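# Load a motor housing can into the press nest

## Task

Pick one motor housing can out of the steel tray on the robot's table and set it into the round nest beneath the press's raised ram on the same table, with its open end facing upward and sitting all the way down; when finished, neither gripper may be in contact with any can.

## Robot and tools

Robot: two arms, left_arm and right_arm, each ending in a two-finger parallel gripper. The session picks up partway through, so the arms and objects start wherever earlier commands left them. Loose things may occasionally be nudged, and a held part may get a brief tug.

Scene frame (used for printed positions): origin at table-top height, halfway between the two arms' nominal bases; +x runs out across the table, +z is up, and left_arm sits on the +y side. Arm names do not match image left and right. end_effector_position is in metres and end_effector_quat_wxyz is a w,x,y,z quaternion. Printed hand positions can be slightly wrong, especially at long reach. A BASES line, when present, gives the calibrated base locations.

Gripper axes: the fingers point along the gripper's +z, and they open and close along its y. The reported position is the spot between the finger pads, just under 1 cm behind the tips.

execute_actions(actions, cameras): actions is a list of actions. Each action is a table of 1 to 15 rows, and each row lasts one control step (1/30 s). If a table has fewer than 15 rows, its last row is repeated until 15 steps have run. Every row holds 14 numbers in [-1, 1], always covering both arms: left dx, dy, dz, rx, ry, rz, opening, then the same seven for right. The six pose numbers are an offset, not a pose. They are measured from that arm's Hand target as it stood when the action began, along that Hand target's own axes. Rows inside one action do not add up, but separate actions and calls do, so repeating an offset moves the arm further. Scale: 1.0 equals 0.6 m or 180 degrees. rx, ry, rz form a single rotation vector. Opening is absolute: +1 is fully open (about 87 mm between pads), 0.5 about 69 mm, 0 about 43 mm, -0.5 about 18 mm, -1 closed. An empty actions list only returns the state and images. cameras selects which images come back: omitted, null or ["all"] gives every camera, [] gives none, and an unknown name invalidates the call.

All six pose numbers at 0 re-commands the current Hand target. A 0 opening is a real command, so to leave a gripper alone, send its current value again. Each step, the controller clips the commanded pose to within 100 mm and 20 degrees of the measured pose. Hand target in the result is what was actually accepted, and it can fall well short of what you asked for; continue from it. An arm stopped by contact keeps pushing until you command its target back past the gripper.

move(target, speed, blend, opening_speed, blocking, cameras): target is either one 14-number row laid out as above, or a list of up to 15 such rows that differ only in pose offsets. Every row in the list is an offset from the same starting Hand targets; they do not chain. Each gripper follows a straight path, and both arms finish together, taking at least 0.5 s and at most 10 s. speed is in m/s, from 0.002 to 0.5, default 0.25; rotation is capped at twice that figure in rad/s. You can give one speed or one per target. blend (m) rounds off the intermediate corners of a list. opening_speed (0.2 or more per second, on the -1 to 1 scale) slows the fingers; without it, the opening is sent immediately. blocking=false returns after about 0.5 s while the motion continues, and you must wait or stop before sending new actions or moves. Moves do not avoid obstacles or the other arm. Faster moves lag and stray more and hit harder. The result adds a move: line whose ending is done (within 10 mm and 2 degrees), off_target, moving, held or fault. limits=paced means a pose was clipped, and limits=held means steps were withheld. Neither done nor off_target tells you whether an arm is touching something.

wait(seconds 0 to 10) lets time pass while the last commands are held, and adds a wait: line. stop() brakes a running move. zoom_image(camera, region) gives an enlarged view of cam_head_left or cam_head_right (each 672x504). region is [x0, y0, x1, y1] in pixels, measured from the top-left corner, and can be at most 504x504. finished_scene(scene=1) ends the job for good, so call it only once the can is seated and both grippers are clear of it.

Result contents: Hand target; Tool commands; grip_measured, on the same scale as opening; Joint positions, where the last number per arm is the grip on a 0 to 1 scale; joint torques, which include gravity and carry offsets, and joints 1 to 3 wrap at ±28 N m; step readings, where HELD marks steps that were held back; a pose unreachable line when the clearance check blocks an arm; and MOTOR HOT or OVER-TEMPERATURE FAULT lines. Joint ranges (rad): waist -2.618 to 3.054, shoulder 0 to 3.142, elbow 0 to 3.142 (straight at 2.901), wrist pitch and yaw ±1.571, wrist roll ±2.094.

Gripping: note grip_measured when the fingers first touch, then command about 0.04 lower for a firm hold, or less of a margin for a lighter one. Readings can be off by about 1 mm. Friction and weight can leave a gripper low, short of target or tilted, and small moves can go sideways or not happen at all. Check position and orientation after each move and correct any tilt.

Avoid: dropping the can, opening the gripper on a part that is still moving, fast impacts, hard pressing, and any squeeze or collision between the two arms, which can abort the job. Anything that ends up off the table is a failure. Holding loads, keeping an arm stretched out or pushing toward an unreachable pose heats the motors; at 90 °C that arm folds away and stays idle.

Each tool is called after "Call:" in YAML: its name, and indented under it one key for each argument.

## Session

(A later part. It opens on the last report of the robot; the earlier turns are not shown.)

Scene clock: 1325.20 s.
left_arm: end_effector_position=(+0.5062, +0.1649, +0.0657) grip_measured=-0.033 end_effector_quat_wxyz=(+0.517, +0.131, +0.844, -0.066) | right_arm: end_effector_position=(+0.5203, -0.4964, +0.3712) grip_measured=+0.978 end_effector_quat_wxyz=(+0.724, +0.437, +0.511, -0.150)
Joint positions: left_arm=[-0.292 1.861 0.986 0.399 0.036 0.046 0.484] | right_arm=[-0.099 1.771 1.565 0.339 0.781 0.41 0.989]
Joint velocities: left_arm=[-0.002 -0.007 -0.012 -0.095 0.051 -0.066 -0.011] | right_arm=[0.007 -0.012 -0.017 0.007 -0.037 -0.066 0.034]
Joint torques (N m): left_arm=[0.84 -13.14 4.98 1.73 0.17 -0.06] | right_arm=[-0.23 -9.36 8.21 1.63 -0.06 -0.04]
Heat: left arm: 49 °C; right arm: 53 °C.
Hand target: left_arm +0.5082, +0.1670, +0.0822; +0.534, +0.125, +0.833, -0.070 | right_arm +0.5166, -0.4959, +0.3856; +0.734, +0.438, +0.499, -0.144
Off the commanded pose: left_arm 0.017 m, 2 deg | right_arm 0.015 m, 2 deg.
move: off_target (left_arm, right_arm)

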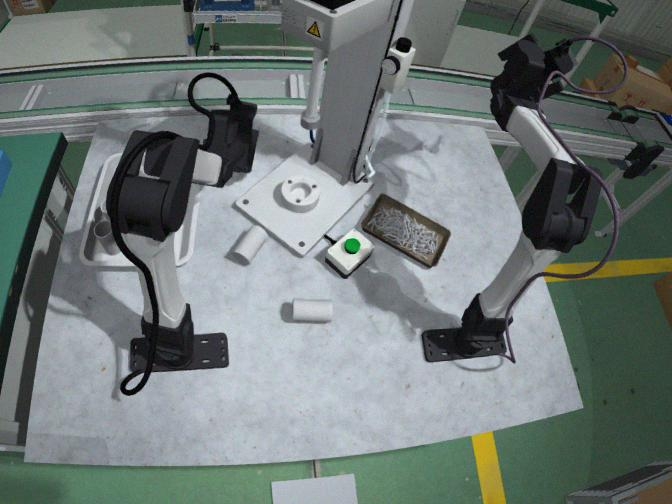

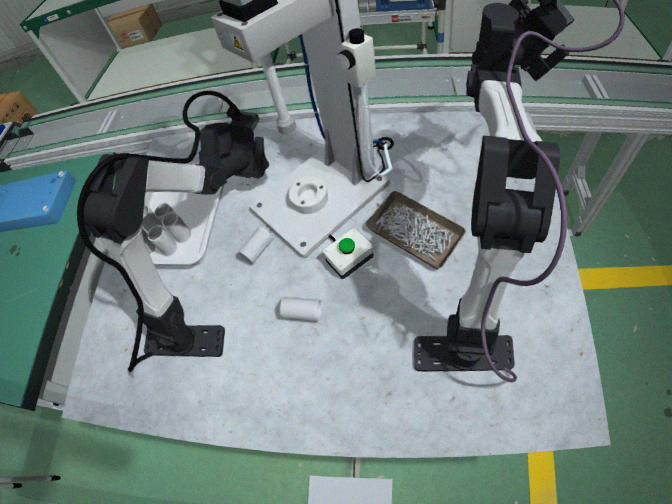

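Call:
move:
  target:
    - [-0.103,0.002,-0.0475,0,0,0,-0.22,0,0,0,0,0,0,1]
    - [-0.0917,-0.2467,-0.0818,0.0826,-0.0015,0.0382,-0.22,0,0,0,0,0,0,1]
  speed: 0.08

Call:
zoom_image:
  camera: "cam_head_left"
  region: [240, 120, 360, 210]

Call:
zoom_image:
  camera: "cam_head_right"
  region: [240, 120, 360, 210]

Scene clock: 1337.33 s.
left_arm: end_effector_position=(+0.4466, +0.0405, +0.1240) grip_measured=-0.033 end_effector_quat_wxyz=(+0.493, +0.229, +0.828, -0.137) | right_arm: end_effector_position=(+0.5203, -0.4964, +0.3712) grip_measured=+0.978 end_effector_quat_wxyz=(+0.724, +0.437, +0.511, -0.150)
Joint positions: left_arm=[-0.572 1.722 1.096 0.129 0.019 0.008 0.484] | right_arm=[-0.099 1.771 1.565 0.339 0.781 0.41 0.989]
Joint velocities: left_arm=[-0.002 -0.012 0.007 -0.037 -0.022 0.022 -0.001] | right_arm=[0.012 0.002 0.002 -0.051 -0.125 0.022 0.003]
Joint torques (N m): left_arm=[-1.85 -12.48 7.75 1.67 0.19 0.16] | right_arm=[-0.23 -9.35 8.21 1.63 -0.06 -0.04]
Heat: left arm: 49 °C; right arm: 53 °C.
Hand target: left_arm +0.4459, +0.0274, +0.1503; +0.517, +0.239, +0.808, -0.151 | right_arm +0.5166, -0.4959, +0.3856; +0.734, +0.438, +0.499, -0.144
Off the commanded pose: left_arm 0.028 m, 4 deg | right_arm 0.015 m, 2 deg.
move: off_target (left_arm, right_arm)

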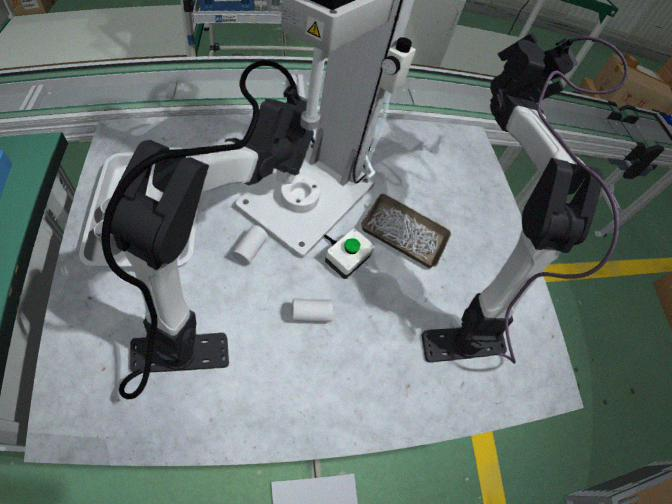

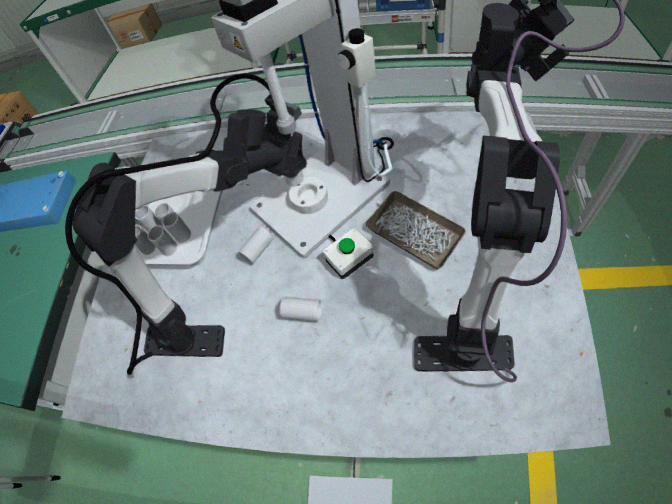

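Scaled by 4.200.

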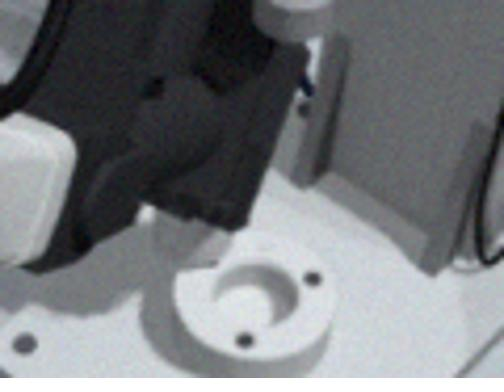

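Scaled by 4.200.

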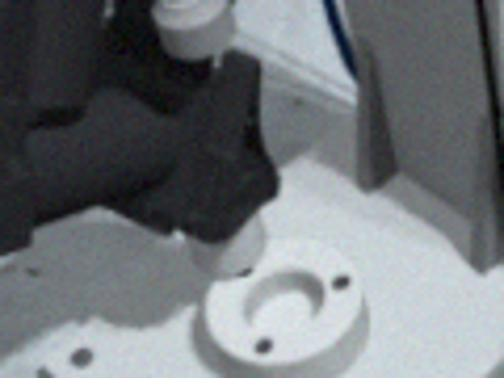

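Call:
move:
  target: [-0.0045,-0.053,0.009,0,0,0.0076,-0.22,0,0,0,0,0,0,1]
  speed: 0.06

Call:
zoom_image:
  camera: "cam_head_left"
  region: [240, 120, 360, 210]

Call:
zoom_image:
  camera: "cam_head_right"
  region: [240, 120, 360, 210]

Scene clock: 1346.93 s.
left_arm: end_effector_position=(+0.4295, +0.0237, +0.1178) grip_measured=-0.033 end_effector_quat_wxyz=(+0.484, +0.225, +0.838, -0.113) | right_arm: end_effector_position=(+0.5203, -0.4964, +0.3712) grip_measured=+0.978 end_effector_quat_wxyz=(+0.724, +0.437, +0.511, -0.150)
Joint positions: left_arm=[-0.659 1.722 1.098 0.092 -0.097 -0.025 0.483] | right_arm=[-0.099 1.771 1.565 0.339 0.781 0.41 0.989]
Joint velocities: left_arm=[-0.012 0.002 -0.017 -0.022 0.022 -0.022 0.006] | right_arm=[-0.007 0.007 0.002 -0.037 -0.022 0.037 -0.008]
Joint torques (N m): left_arm=[-2.22 -10.8 9.13 1.96 0.47 0.29] | right_arm=[-0.23 -9.35 8.21 1.63 -0.06 -0.04]
Heat: left arm: 48 °C; right arm: 53 °C.
Hand target: left_arm +0.4337, -0.0029, +0.1499; +0.518, +0.247, +0.806, -0.147 | right_arm +0.5166, -0.4959, +0.3856; +0.734, +0.438, +0.499, -0.144
Off the commanded pose: left_arm 0.042 m, 7 deg | right_arm 0.015 m, 2 deg.
move: off_target (left_arm, right_arm)

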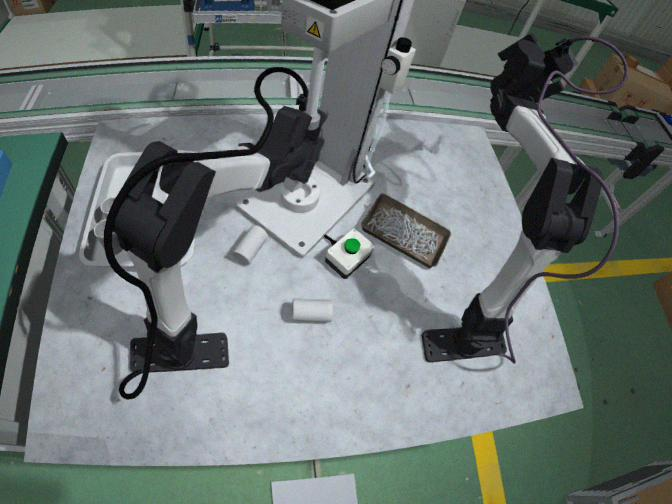

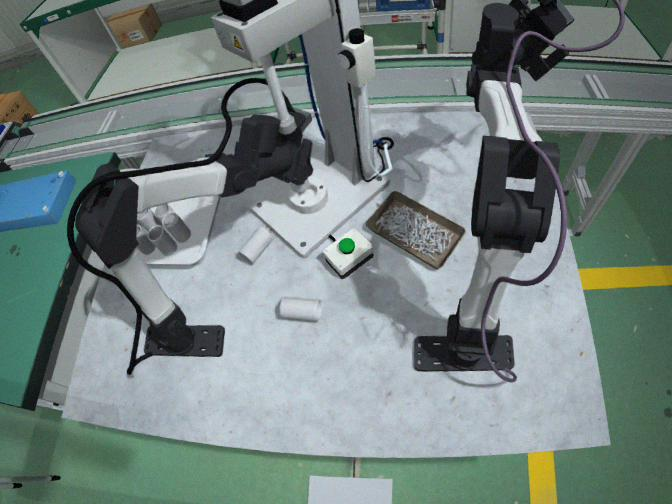

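Scaled by 4.200.

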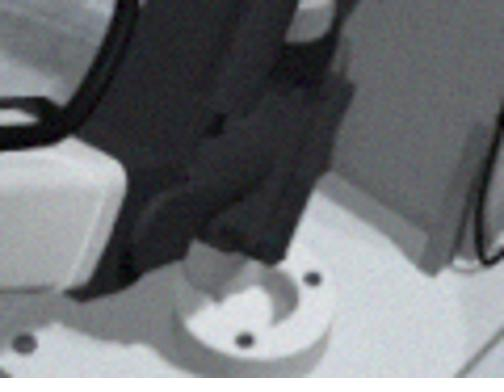

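Scaled by 4.200.

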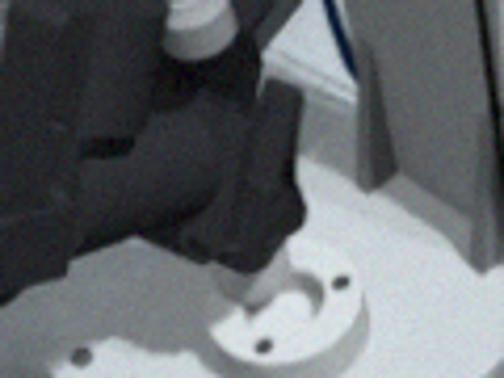

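Call:
zoom_image:
  camera: "cam_head_left"
  region: [230, 60, 370, 220]

Call:
zoom_image:
  camera: "cam_head_right"
  region: [220, 60, 360, 220]

Scaled by 3.150.

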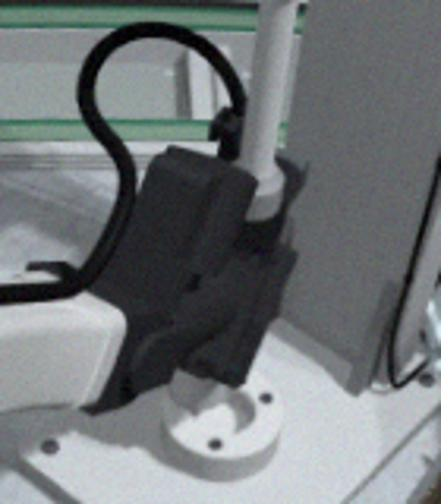

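Scaled by 3.150.

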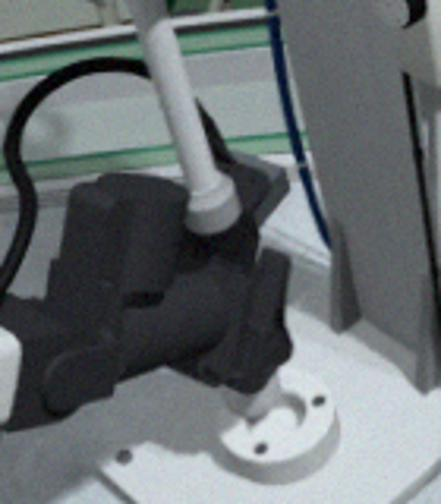

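Call:
move:
  target:
    - [0.0205,0.0697,-0.041,0,0,0,-0.22,0,0,0,0,0,0,1]
    - [0.0275,0.305,-0.0457,-0.0826,0.0017,-0.0384,-0.22,0,0,0,0,0,0,1]
  speed: 0.08
  blend: [0.02,0]

Call:
zoom_image:
  camera: "cam_head_left"
  region: [180, 110, 380, 260]

Call:
zoom_image:
  camera: "cam_head_right"
  region: [200, 110, 400, 260]

Scene clock: 1400.60 s.
left_arm: end_effector_position=(+0.4954, +0.1694, +0.1374) grip_measured=-0.034 end_effector_quat_wxyz=(+0.517, +0.143, +0.841, -0.065) | right_arm: end_effector_position=(+0.5203, -0.4964, +0.3712) grip_measured=+0.978 end_effector_quat_wxyz=(+0.724, +0.437, +0.511, -0.150)
Joint positions: left_arm=[-0.283 1.685 1.092 0.119 0.056 0.072 0.483] | right_arm=[-0.099 1.771 1.565 0.339 0.781 0.41 0.989]
Joint velocities: left_arm=[-0.007 -0.017 0.007 -0.051 -0.051 0.037 0.018] | right_arm=[-0.012 0.007 -0.012 -0.007 -0.037 0.022 -0.008]
Joint torques (N m): left_arm=[0.4 -8.24 9.44 1.72 0.03 -0.06] | right_arm=[-0.23 -9.36 8.21 1.63 -0.06 -0.04]
Heat: left arm: 48 °C; right arm: 54 °C.
Hand target: left_arm +0.5084, +0.1694, +0.1540; +0.537, +0.134, +0.830, -0.064 | right_arm +0.5166, -0.4959, +0.3856; +0.734, +0.438, +0.499, -0.144
Off the commanded pose: left_arm 0.018 m, 3 deg | right_arm 0.015 m, 2 deg.
move: off_target (left_arm, right_arm)

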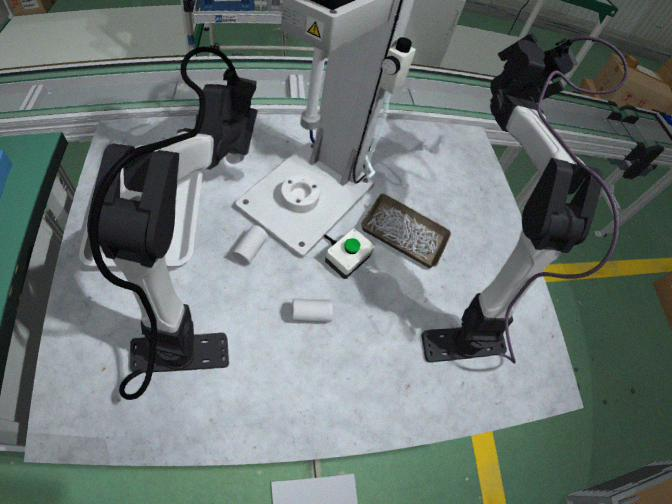

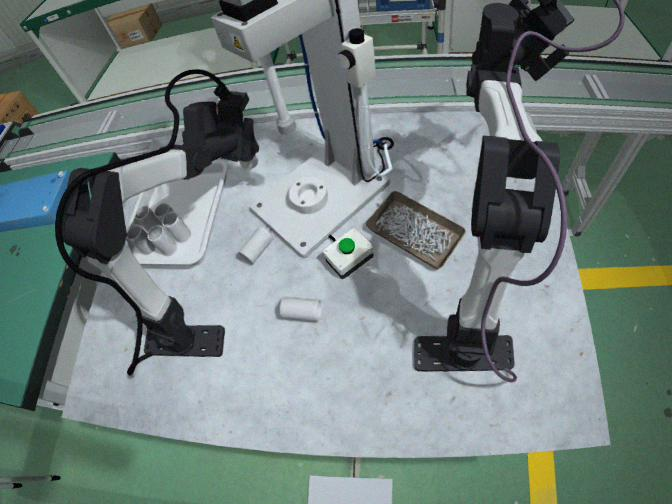

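Scaled by 2.520.

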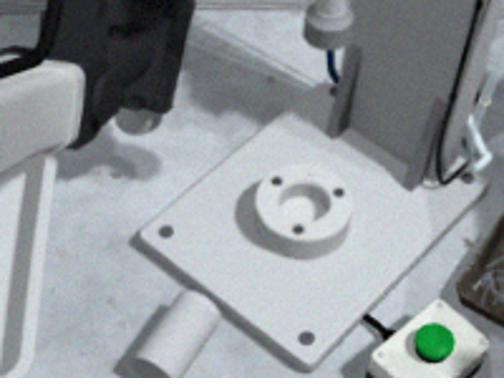

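Scaled by 2.520.

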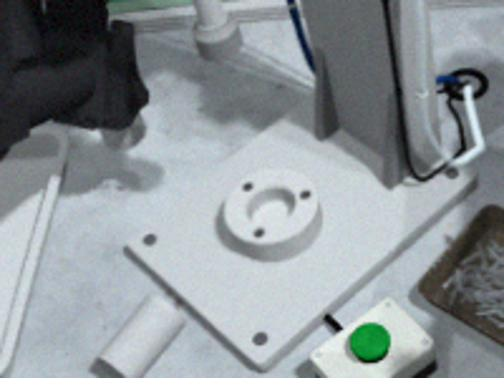

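Call:
move:
  target: [0.124,-0.003,0.05,0,0,0,-0.22,0,0,0,0,0,0,1]
  speed: 0.06

Call:
zoom_image:
  camera: "cam_head_left"
  region: [180, 110, 300, 200]

Call:
zoom_image:
  camera: "cam_head_right"
  region: [200, 110, 320, 200]

Scene clock: 1409.07 s.
left_arm: end_effector_position=(+0.4986, +0.1704, +0.0701) grip_measured=-0.034 end_effector_quat_wxyz=(+0.525, +0.141, +0.837, -0.065) | right_arm: end_effector_position=(+0.5203, -0.4964, +0.3712) grip_measured=+0.978 end_effector_quat_wxyz=(+0.724, +0.437, +0.511, -0.150)
Joint positions: left_arm=[-0.28 1.822 0.936 0.429 0.056 0.072 0.483] | right_arm=[-0.099 1.771 1.565 0.339 0.781 0.41 0.989]
Joint velocities: left_arm=[-0.012 0.017 -0.007 0.007 -0.066 -0.037 -0.001] | right_arm=[-0.007 -0.007 0.007 0.037 -0.022 0.022 -0.008]
Joint torques (N m): left_arm=[0.55 -8.51 5.48 1.95 0.11 -0.02] | right_arm=[-0.23 -9.36 8.21 1.63 -0.06 -0.04]
Heat: left arm: 49 °C; right arm: 54 °C.
Hand target: left_arm +0.5041, +0.1726, +0.0734; +0.537, +0.134, +0.830, -0.064 | right_arm +0.5166, -0.4959, +0.3856; +0.734, +0.438, +0.499, -0.144
Off the commanded pose: left_arm 0.008 m, 2 deg | right_arm 0.015 m, 2 deg.
move: off_target (right_arm)

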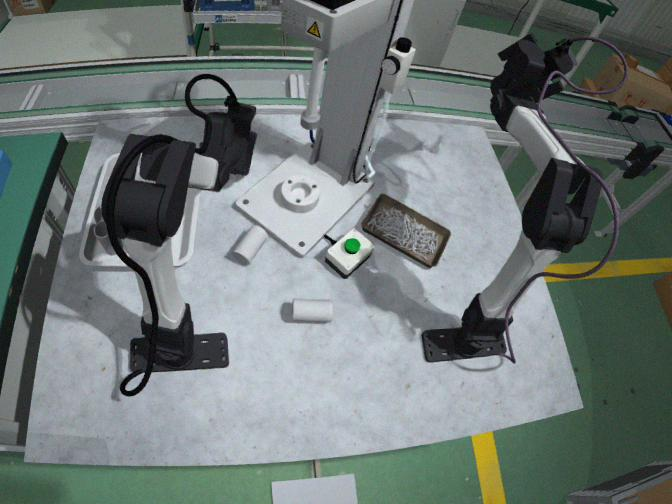

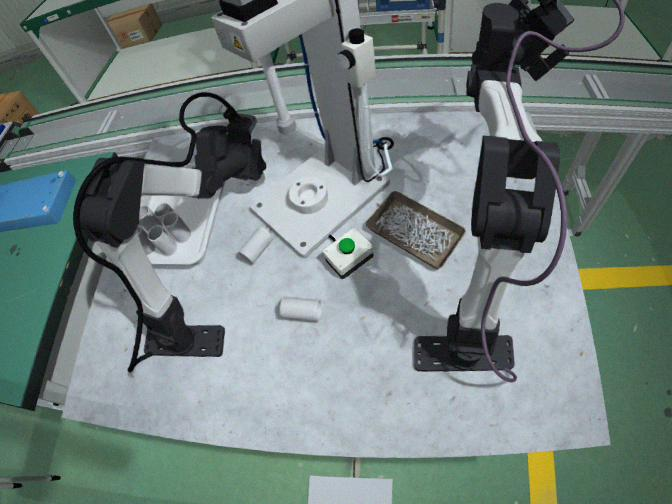

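Scaled by 4.200.

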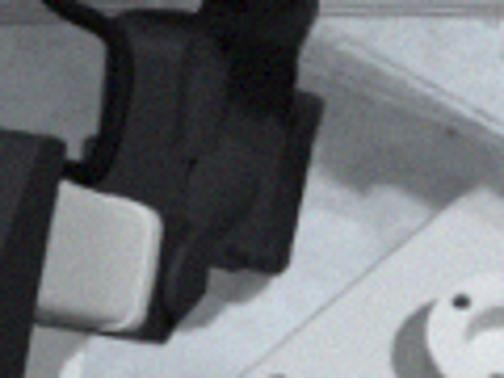

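Scaled by 4.200.

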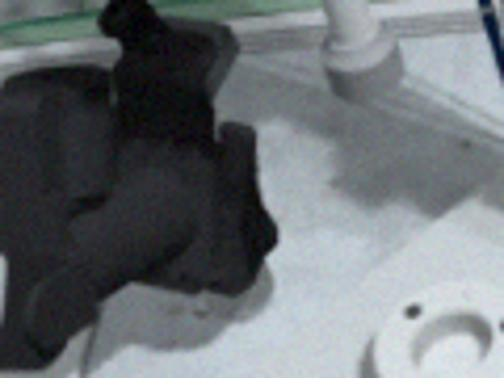

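Call:
move:
  target: [0.018,0,0.0084,0,0.006,0,-0.22,0,0,0,0,0,0,1]
  speed: 0.03
  cameras: []

Call:
move:
  target: [0,0,0,0,0,0,0.95,0,0,0,0,0,0,1]
  opening_speed: 0.5
  cameras: []

Scene clock: 1412.77 s.
left_arm: end_effector_position=(+0.5010, +0.1698, +0.0645) grip_measured=-0.034 end_effector_quat_wxyz=(+0.526, +0.141, +0.837, -0.065) | right_arm: end_effector_position=(+0.5203, -0.4964, +0.3712) grip_measured=+0.978 end_effector_quat_wxyz=(+0.724, +0.437, +0.511, -0.150)
Joint positions: left_arm=[-0.28 1.844 0.936 0.452 0.056 0.072 0.483] | right_arm=[-0.099 1.771 1.565 0.339 0.781 0.41 0.989]
Joint velocities: left_arm=[-0.012 0.002 -0.022 0.037 -0.051 -0.081 -0.004] | right_arm=[0.007 0.007 -0.012 -0.081 0.022 -0.022 0.003]
Joint torques (N m): left_arm=[0.7 -7.88 5.23 1.83 0.08 -0.03] | right_arm=[-0.23 -9.36 8.21 1.62 -0.06 -0.04]
Heat: left arm: 49 °C; right arm: 54 °C.
Hand target: left_arm +0.5042, +0.1732, +0.0613; +0.529, +0.135, +0.835, -0.063 | right_arm +0.5166, -0.4959, +0.3856; +0.734, +0.438, +0.499, -0.144
Off the commanded pose: left_arm 0.006 m, 1 deg | right_arm 0.015 m, 2 deg.
move: off_target (right_arm)
No camera images: "cameras" was empty.

Scene clock: 1415.33 s.
left_arm: end_effector_position=(+0.5024, +0.1695, +0.0666) grip_measured=+0.950 end_effector_quat_wxyz=(+0.530, +0.140, +0.834, -0.065) | right_arm: end_effector_position=(+0.5203, -0.4964, +0.3712) grip_measured=+0.978 end_effector_quat_wxyz=(+0.724, +0.437, +0.511, -0.150)
Joint positions: left_arm=[-0.28 1.844 0.936 0.462 0.056 0.072 0.975] | right_arm=[-0.099 1.771 1.565 0.339 0.781 0.41 0.989]
Joint velocities: left_arm=[0.012 0.007 -0.007 0.007 0.037 -0.007 -0.007] | right_arm=[0.007 -0.002 0.002 -0.022 0.022 0.081 -0.008]
Joint torques (N m): left_arm=[0.7 -7.87 5.27 1.72 0.1 0] | right_arm=[-0.23 -9.36 8.23 1.63 -0.06 -0.04]
Heat: left arm: 49 °C; right arm: 54 °C.
Hand target: left_arm +0.5042, +0.1732, +0.0613; +0.529, +0.135, +0.835, -0.063 | right_arm +0.5166, -0.4959, +0.3856; +0.734, +0.438, +0.499, -0.144
Off the commanded pose: left_arm 0.007 m, 1 deg | right_arm 0.015 m, 2 deg.
move: off_target (right_arm)
No camera images: "cameras" was empty.

Call:
move:
  target: [0,-0.0065,0,0,0.174,0,0.95,0,0,0,0,0,0,1]
  speed: 0.12

Call:
zoom_image:
  camera: "cam_head_left"
  region: [180, 110, 300, 200]

Call:
zoom_image:
  camera: "cam_head_right"
  region: [200, 110, 320, 200]

Scene clock: 1421.57 s.
left_arm: end_effector_position=(+0.4996, +0.1721, +0.0576) grip_measured=+0.950 end_effector_quat_wxyz=(+0.283, +0.146, +0.947, -0.027) | right_arm: end_effector_position=(+0.5203, -0.4964, +0.3712) grip_measured=+0.978 end_effector_quat_wxyz=(+0.724, +0.437, +0.511, -0.150)
Joint positions: left_arm=[-0.294 2.068 1.603 -0.528 0.004 0.064 0.975] | right_arm=[-0.099 1.771 1.565 0.339 0.781 0.41 0.989]
Joint velocities: left_arm=[0.022 0.012 -0.002 -0.007 -0.066 -0.007 -0.012] | right_arm=[-0.002 -0.007 0.002 -0.037 -0.095 0.007 0.013]
Joint torques (N m): left_arm=[-0.61 -10.4 8.46 0.98 0.03 -0.07] | right_arm=[-0.23 -9.36 8.21 1.63 -0.06 -0.04]
Heat: left arm: 49 °C; right arm: 54 °C.
Hand target: left_arm +0.5042, +0.1689, +0.0589; +0.284, +0.143, +0.948, -0.024 | right_arm +0.5166, -0.4959, +0.3856; +0.734, +0.438, +0.499, -0.144
Off the commanded pose: left_arm 0.006 m, 0 deg | right_arm 0.015 m, 2 deg.
move: off_target (right_arm)

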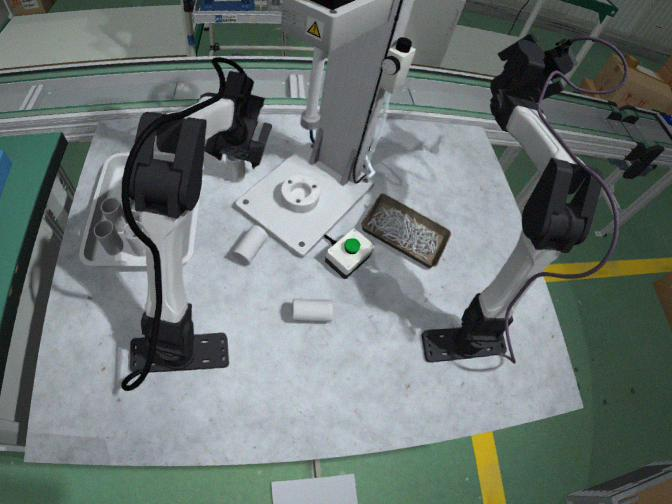

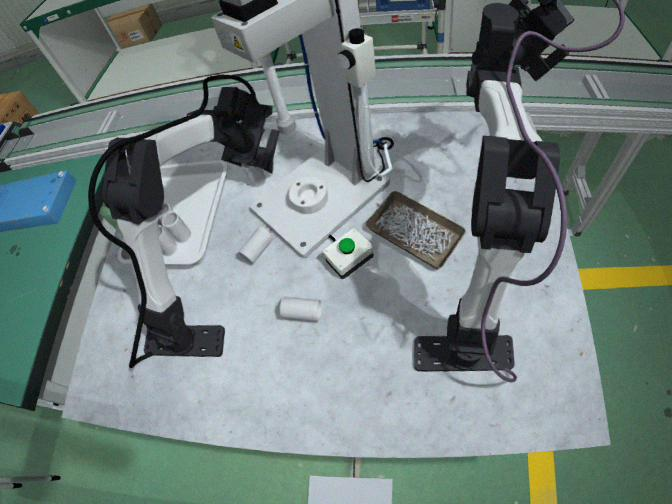

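Scaled by 4.200.

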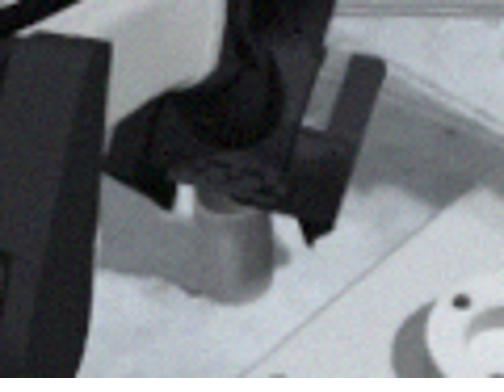

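Scaled by 4.200.

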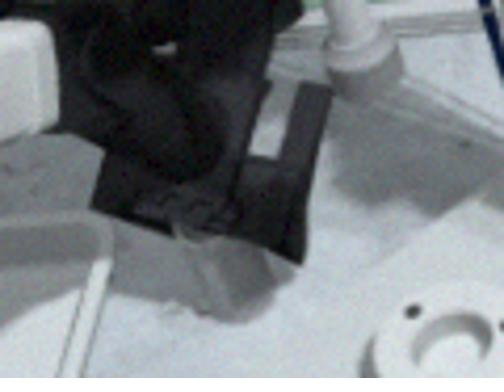

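Call:
move:
  target: [0.017,-0.0035,0.0087,0,0,0,0.95,0,0,0,0,0,0,1]
  speed: 0.03
  cameras: []

Scene clock: 1426.30 s.
left_arm: end_effector_position=(+0.4977, +0.1712, +0.0524) grip_measured=+0.950 end_effector_quat_wxyz=(+0.283, +0.146, +0.948, -0.027) | right_arm: end_effector_position=(+0.5203, -0.4964, +0.3712) grip_measured=+0.978 end_effector_quat_wxyz=(+0.724, +0.437, +0.511, -0.150)
Joint positions: left_arm=[-0.297 2.068 1.582 -0.51 0.002 0.061 0.975] | right_arm=[-0.099 1.771 1.565 0.339 0.781 0.41 0.989]
Joint velocities: left_arm=[-0.017 -0.002 -0.002 0.095 -0.037 -0.007 0.002] | right_arm=[-0.002 0.002 0.022 0.022 0.095 -0.066 0.013]
Joint torques (N m): left_arm=[-0.53 -11.54 5.38 1.18 0 -0.03] | right_arm=[-0.23 -9.35 8.21 1.63 -0.06 -0.04]
Heat: left arm: 49 °C; right arm: 54 °C.
Hand target: left_arm +0.4982, +0.1691, +0.0490; +0.284, +0.143, +0.948, -0.025 | right_arm +0.5166, -0.4959, +0.3856; +0.734, +0.438, +0.499, -0.144
Off the commanded pose: left_arm 0.004 m, 0 deg | right_arm 0.015 m, 2 deg.
move: off_target (right_arm)
No camera images: "cameras" was empty.

Call:
move:
  target: [0.0055,0,0.0084,0,0,0,0.95,0,0,0,0,0,0,1]
  speed: 0.03
  cameras: []

Call:
move:
  target: [0,0,0,0,0,0,-0.22,0,0,0,0,0,0,1]
  opening_speed: 0.5

Call:
zoom_image:
  camera: "cam_head_left"
  region: [180, 110, 300, 200]

Call:
zoom_image:
  camera: "cam_head_right"
  region: [200, 110, 320, 200]

Scene clock: 1430.60 s.
left_arm: end_effector_position=(+0.4982, +0.1711, +0.0493) grip_measured=+0.950 end_effector_quat_wxyz=(+0.286, +0.146, +0.947, -0.027) | right_arm: end_effector_position=(+0.5203, -0.4964, +0.3712) grip_measured=+0.978 end_effector_quat_wxyz=(+0.724, +0.437, +0.511, -0.150)
Joint positions: left_arm=[-0.297 2.068 1.567 -0.488 0.002 0.061 0.975] | right_arm=[-0.099 1.771 1.565 0.339 0.781 0.41 0.989]
Joint velocities: left_arm=[0.017 -0.002 -0.007 -0.007 -0.007 0.022 0.007] | right_arm=[-0.017 0.012 -0.007 -0.007 -0.007 -0.007 -0.008]
Joint torques (N m): left_arm=[-0.51 -10.95 5.19 1.22 -0.01 -0.07] | right_arm=[-0.21 -9.36 8.21 1.63 -0.06 -0.04]
Heat: left arm: 49 °C; right arm: 54 °C.
Hand target: left_arm +0.4980, +0.1695, +0.0429; +0.284, +0.143, +0.948, -0.024 | right_arm +0.5166, -0.4959, +0.3856; +0.734, +0.438, +0.499, -0.144
Off the commanded pose: left_arm 0.007 m, 0 deg | right_arm 0.015 m, 2 deg.
move: off_target (right_arm)
No camera images: "cameras" was empty.

Scene clock: 1433.17 s.
left_arm: end_effector_position=(+0.4984, +0.1710, +0.0494) grip_measured=-0.031 end_effector_quat_wxyz=(+0.286, +0.146, +0.947, -0.027) | right_arm: end_effector_position=(+0.5203, -0.4964, +0.3712) grip_measured=+0.978 end_effector_quat_wxyz=(+0.724, +0.437, +0.511, -0.150)
Joint positions: left_arm=[-0.297 2.068 1.567 -0.487 0.002 0.061 0.485] | right_arm=[-0.099 1.771 1.565 0.339 0.781 0.41 0.989]
Joint velocities: left_arm=[-0.002 -0.007 0.007 0.007 0.051 -0.022 -0.004] | right_arm=[0.007 -0.002 0.012 0.007 -0.037 -0.066 0.008]
Joint torques (N m): left_arm=[-0.53 -10.99 5.2 1.21 0 -0.06] | right_arm=[-0.23 -9.36 8.21 1.63 -0.06 -0.04]
Heat: left arm: 48 °C; right arm: 54 °C.
Hand target: left_arm +0.4981, +0.1694, +0.0429; +0.284, +0.143, +0.948, -0.025 | right_arm +0.5166, -0.4959, +0.3856; +0.734, +0.438, +0.499, -0.144
Off the commanded pose: left_arm 0.007 m, 0 deg | right_arm 0.015 m, 2 deg.
move: off_target (right_arm)

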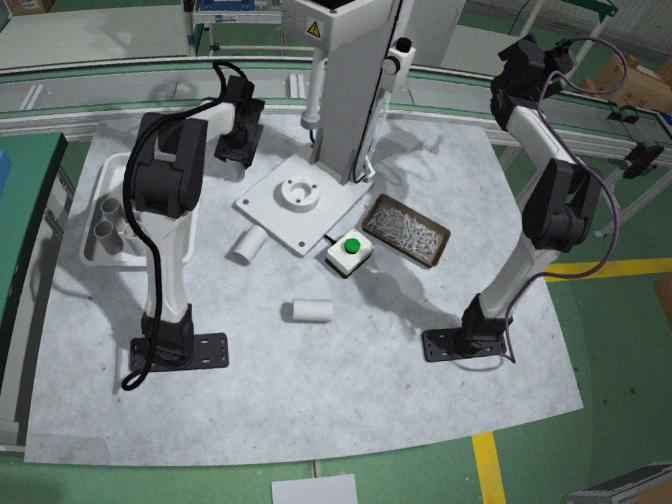

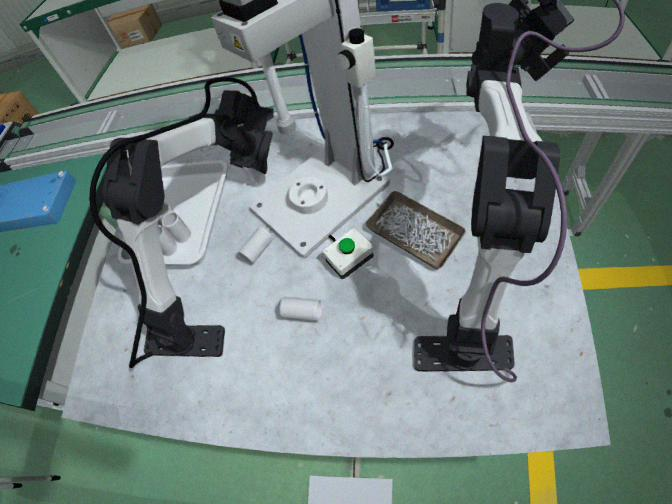

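Scaled by 4.200.

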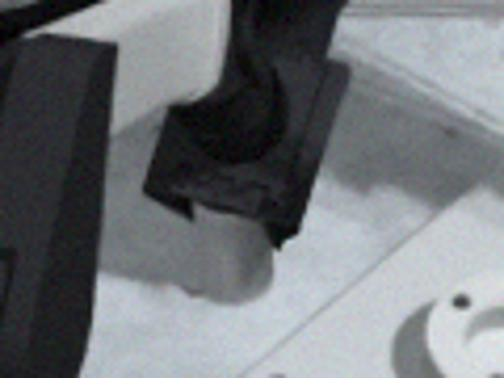

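Scaled by 4.200.

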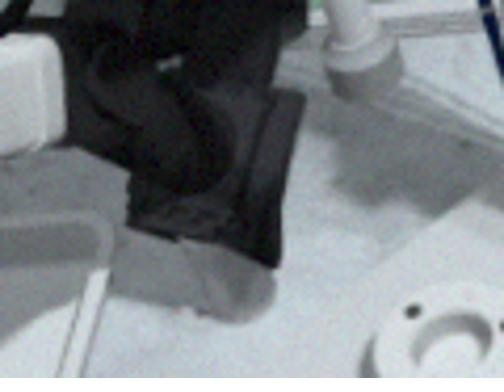

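Call:
move:
  target:
    - [-0.067,0.004,-0.103,0,0,0,-0.22,0,0,0,0,0,0,1]
    - [-0.027,-0.1065,-0.134,-0.109,0.0068,-0.1676,-0.22,0,0,0,0,0,0,1]
  speed: 0.08

Call:
zoom_image:
  camera: "cam_head_left"
  region: [210, 60, 370, 220]

Call:
zoom_image:
  camera: "cam_head_right"
  region: [200, 60, 360, 220]

Scene clock: 1445.73 s.
left_arm: end_effector_position=(+0.4442, +0.1153, +0.1013) grip_measured=-0.031 end_effector_quat_wxyz=(+0.258, -0.152, +0.952, +0.066) | right_arm: end_effector_position=(+0.5203, -0.4964, +0.3712) grip_measured=+0.978 end_effector_quat_wxyz=(+0.724, +0.437, +0.511, -0.150)
Joint positions: left_arm=[-0.538 2.068 1.815 -0.959 -0.412 -0.726 0.485] | right_arm=[-0.099 1.771 1.565 0.339 0.781 0.41 0.989]
Joint velocities: left_arm=[-0.012 0.002 -0.007 -0.022 0.037 0.007 0.001] | right_arm=[0.002 -0.012 -0.007 -0.051 0.037 -0.007 0.008]
Joint torques (N m): left_arm=[-0.47 -12.62 8.73 0.6 -0.27 -0.08] | right_arm=[-0.23 -9.35 8.21 1.63 -0.06 -0.04]
Heat: left arm: 48 °C; right arm: 54 °C.
Hand target: left_arm +0.4503, +0.1116, +0.1157; +0.276, -0.159, +0.946, +0.060 | right_arm +0.5166, -0.4959, +0.3856; +0.734, +0.438, +0.499, -0.144
Off the commanded pose: left_arm 0.017 m, 2 deg | right_arm 0.015 m, 2 deg.
move: off_target (left_arm, right_arm)

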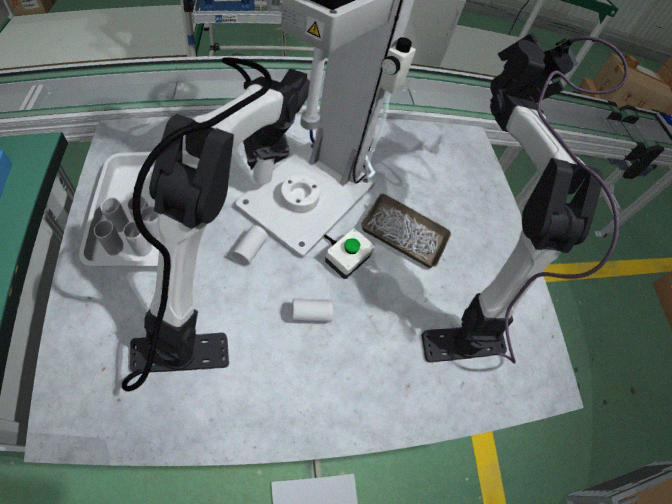

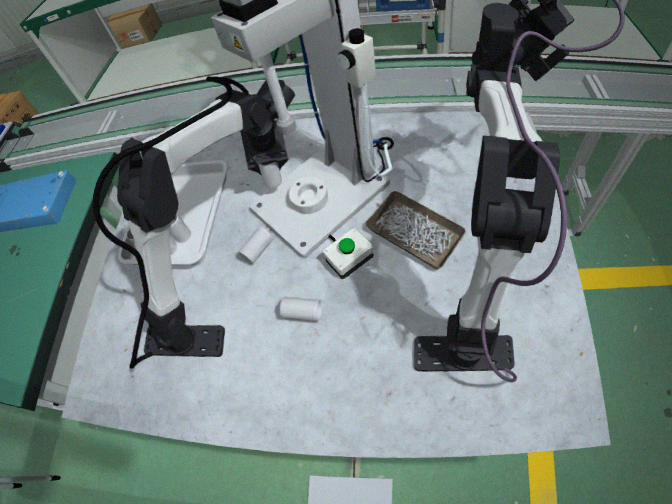

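Scaled by 3.150.

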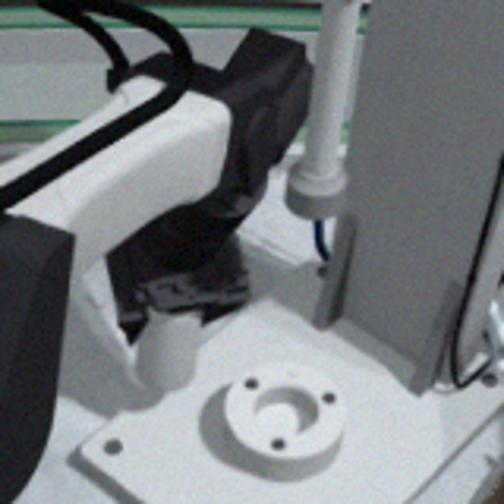

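Scaled by 3.150.

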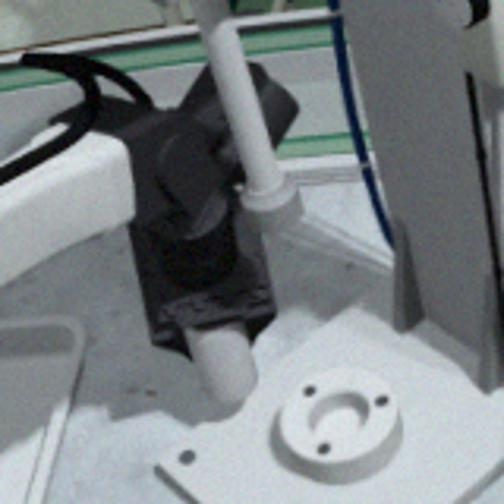

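Call:
move:
  target: [0.038,-0.002,0.059,0,-0.012,0,-0.22,0,0,0,0,0,0,1]
  speed: 0.05

Call:
zoom_image:
  camera: "cam_head_left"
  region: [210, 120, 330, 220]

Call:
zoom_image:
  camera: "cam_head_right"
  region: [220, 120, 340, 220]

Scene clock: 1485.23 s.
left_arm: end_effector_position=(+0.4471, +0.1168, +0.0673) grip_measured=-0.031 end_effector_quat_wxyz=(+0.278, -0.154, +0.945, +0.074) | right_arm: end_effector_position=(+0.5203, -0.4964, +0.3712) grip_measured=+0.978 end_effector_quat_wxyz=(+0.724, +0.437, +0.511, -0.150)
Joint positions: left_arm=[-0.546 2.067 1.667 -0.788 -0.451 -0.727 0.485] | right_arm=[-0.099 1.771 1.565 0.339 0.781 0.41 0.989]
Joint velocities: left_arm=[0.002 -0.007 -0.022 0.007 -0.051 -0.007 0.001] | right_arm=[-0.007 -0.007 0.002 0.066 0.051 0.022 -0.013]
Joint torques (N m): left_arm=[-0.64 -13.91 4.45 1.05 -0.22 -0.04] | right_arm=[-0.23 -9.36 8.21 1.63 -0.06 -0.04]
Heat: left arm: 48 °C; right arm: 54 °C.
Hand target: left_arm +0.4498, +0.1124, +0.0736; +0.293, -0.158, +0.941, +0.063 | right_arm +0.5166, -0.4959, +0.3856; +0.734, +0.438, +0.499, -0.144
Off the commanded pose: left_arm 0.009 m, 2 deg | right_arm 0.015 m, 2 deg.
move: off_target (right_arm)

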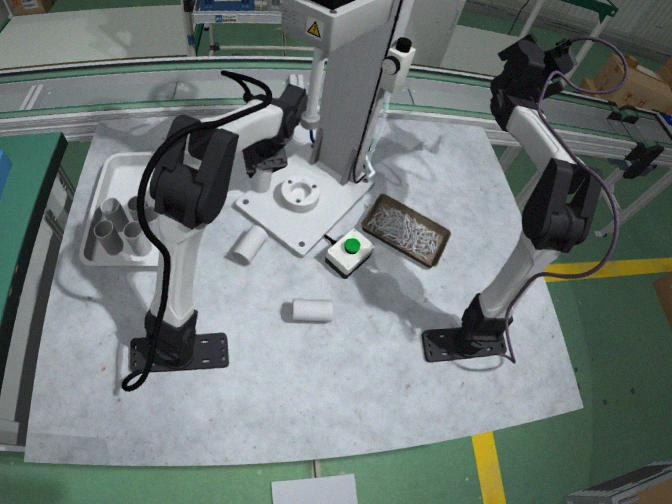

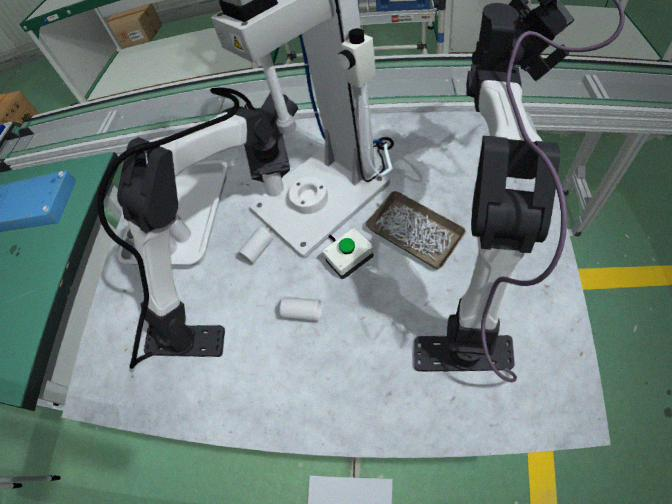

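Scaled by 4.200.

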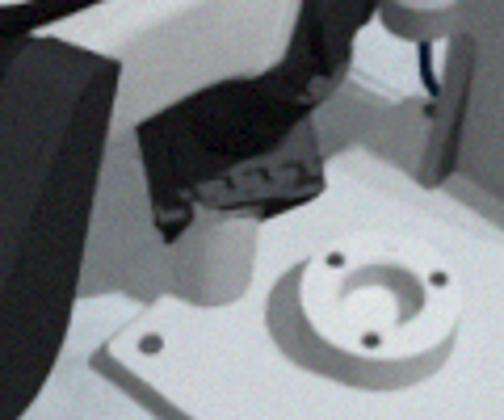

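Scaled by 4.200.

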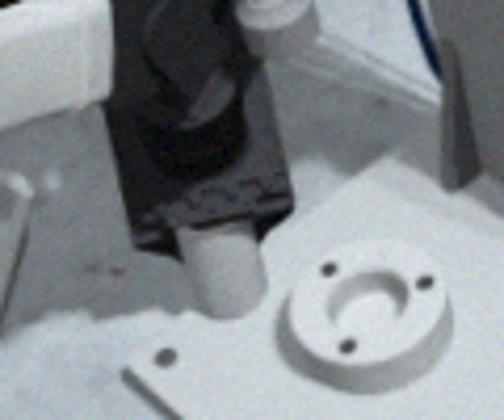

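Call:
move:
  target:
    - [0.016,0.012,-0.0305,0,0,0,-0.22,0,0,0,0,0,0,1]
    - [0.032,0.011,-0.006,0,0,0,-0.22,0,0,0,0,0,0,1]
  speed: 0.04

Call:
zoom_image:
  camera: "cam_head_left"
  region: [210, 120, 330, 220]

Call:
zoom_image:
  camera: "cam_head_right"
  region: [220, 120, 340, 220]

Scene clock: 1492.27 s.
left_arm: end_effector_position=(+0.4331, +0.1146, +0.0667) grip_measured=-0.031 end_effector_quat_wxyz=(+0.289, -0.156, +0.942, +0.066) | right_arm: end_effector_position=(+0.5203, -0.4964, +0.3712) grip_measured=+0.978 end_effector_quat_wxyz=(+0.724, +0.437, +0.511, -0.150)
Joint positions: left_arm=[-0.569 2.001 1.56 -0.727 -0.462 -0.748 0.485] | right_arm=[-0.099 1.771 1.565 0.339 0.781 0.41 0.989]
Joint velocities: left_arm=[0.012 -0.017 -0.022 -0.022 0.051 -0.007 0.006] | right_arm=[-0.017 -0.017 0.002 -0.007 -0.022 -0.066 0.013]
Joint torques (N m): left_arm=[-0.54 -12.52 4.04 0.95 -0.19 -0.04] | right_arm=[-0.23 -9.36 8.21 1.63 -0.06 -0.04]
Heat: left arm: 51 °C; right arm: 54 °C.
Hand target: left_arm +0.4307, +0.1128, +0.0662; +0.293, -0.158, +0.941, +0.062 | right_arm +0.5166, -0.4959, +0.3856; +0.734, +0.438, +0.499, -0.144
Off the commanded pose: left_arm 0.003 m, 1 deg | right_arm 0.015 m, 2 deg.
move: off_target (right_arm)

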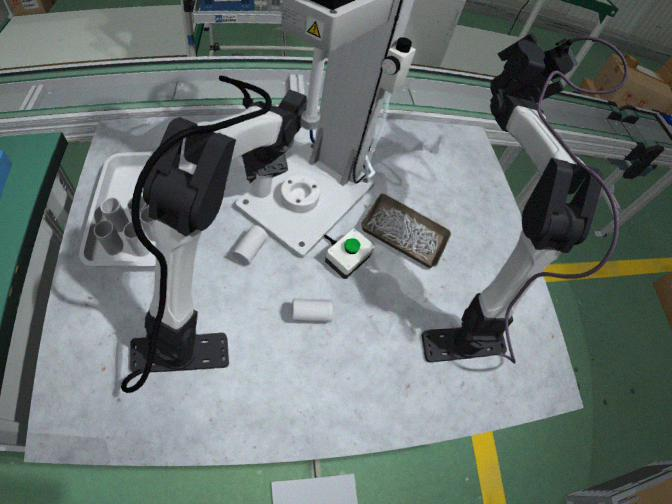

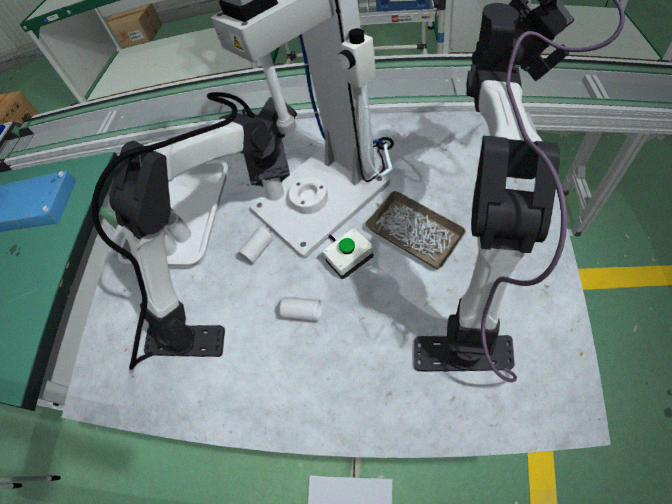

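Scaled by 4.200.

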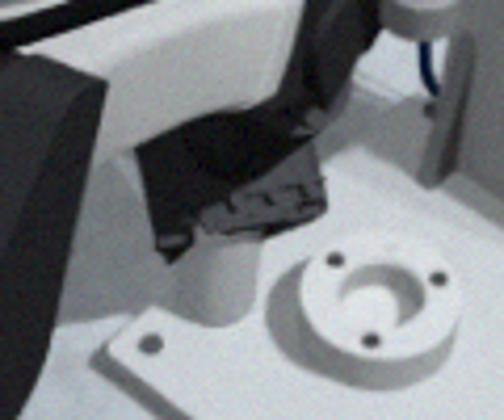

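Scaled by 4.200.

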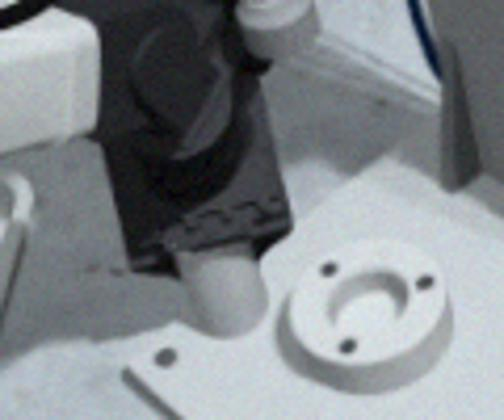

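Call:
move:
  target: [0.0055,0,0.008,0,0,0,-0.22,0,0,0,0,0,0,1]
  speed: 0.03
  cameras: []

Scene clock: 1495.63 s.
left_arm: end_effector_position=(+0.4338, +0.1155, +0.0664) grip_measured=-0.032 end_effector_quat_wxyz=(+0.295, -0.158, +0.940, +0.066) | right_arm: end_effector_position=(+0.5203, -0.4964, +0.3712) grip_measured=+0.978 end_effector_quat_wxyz=(+0.724, +0.437, +0.511, -0.150)
Joint positions: left_arm=[-0.569 1.995 1.545 -0.71 -0.469 -0.748 0.484] | right_arm=[-0.099 1.771 1.565 0.339 0.781 0.41 0.989]
Joint velocities: left_arm=[-0.002 0.002 0.022 0.007 0.022 0.037 -0.018] | right_arm=[-0.002 -0.002 -0.002 -0.066 0.037 0.095 -0.013]
Joint torques (N m): left_arm=[-0.49 -11.34 3.79 1.05 -0.15 -0.05] | right_arm=[-0.23 -9.36 8.21 1.63 -0.06 -0.04]
Heat: left arm: 51 °C; right arm: 54 °C.
Hand target: left_arm +0.4305, +0.1131, +0.0602; +0.293, -0.157, +0.941, +0.062 | right_arm +0.5166, -0.4959, +0.3856; +0.734, +0.438, +0.499, -0.144
Off the commanded pose: left_arm 0.007 m, 0 deg | right_arm 0.015 m, 2 deg.
move: off_target (right_arm)
No camera images: "cameras" was empty.


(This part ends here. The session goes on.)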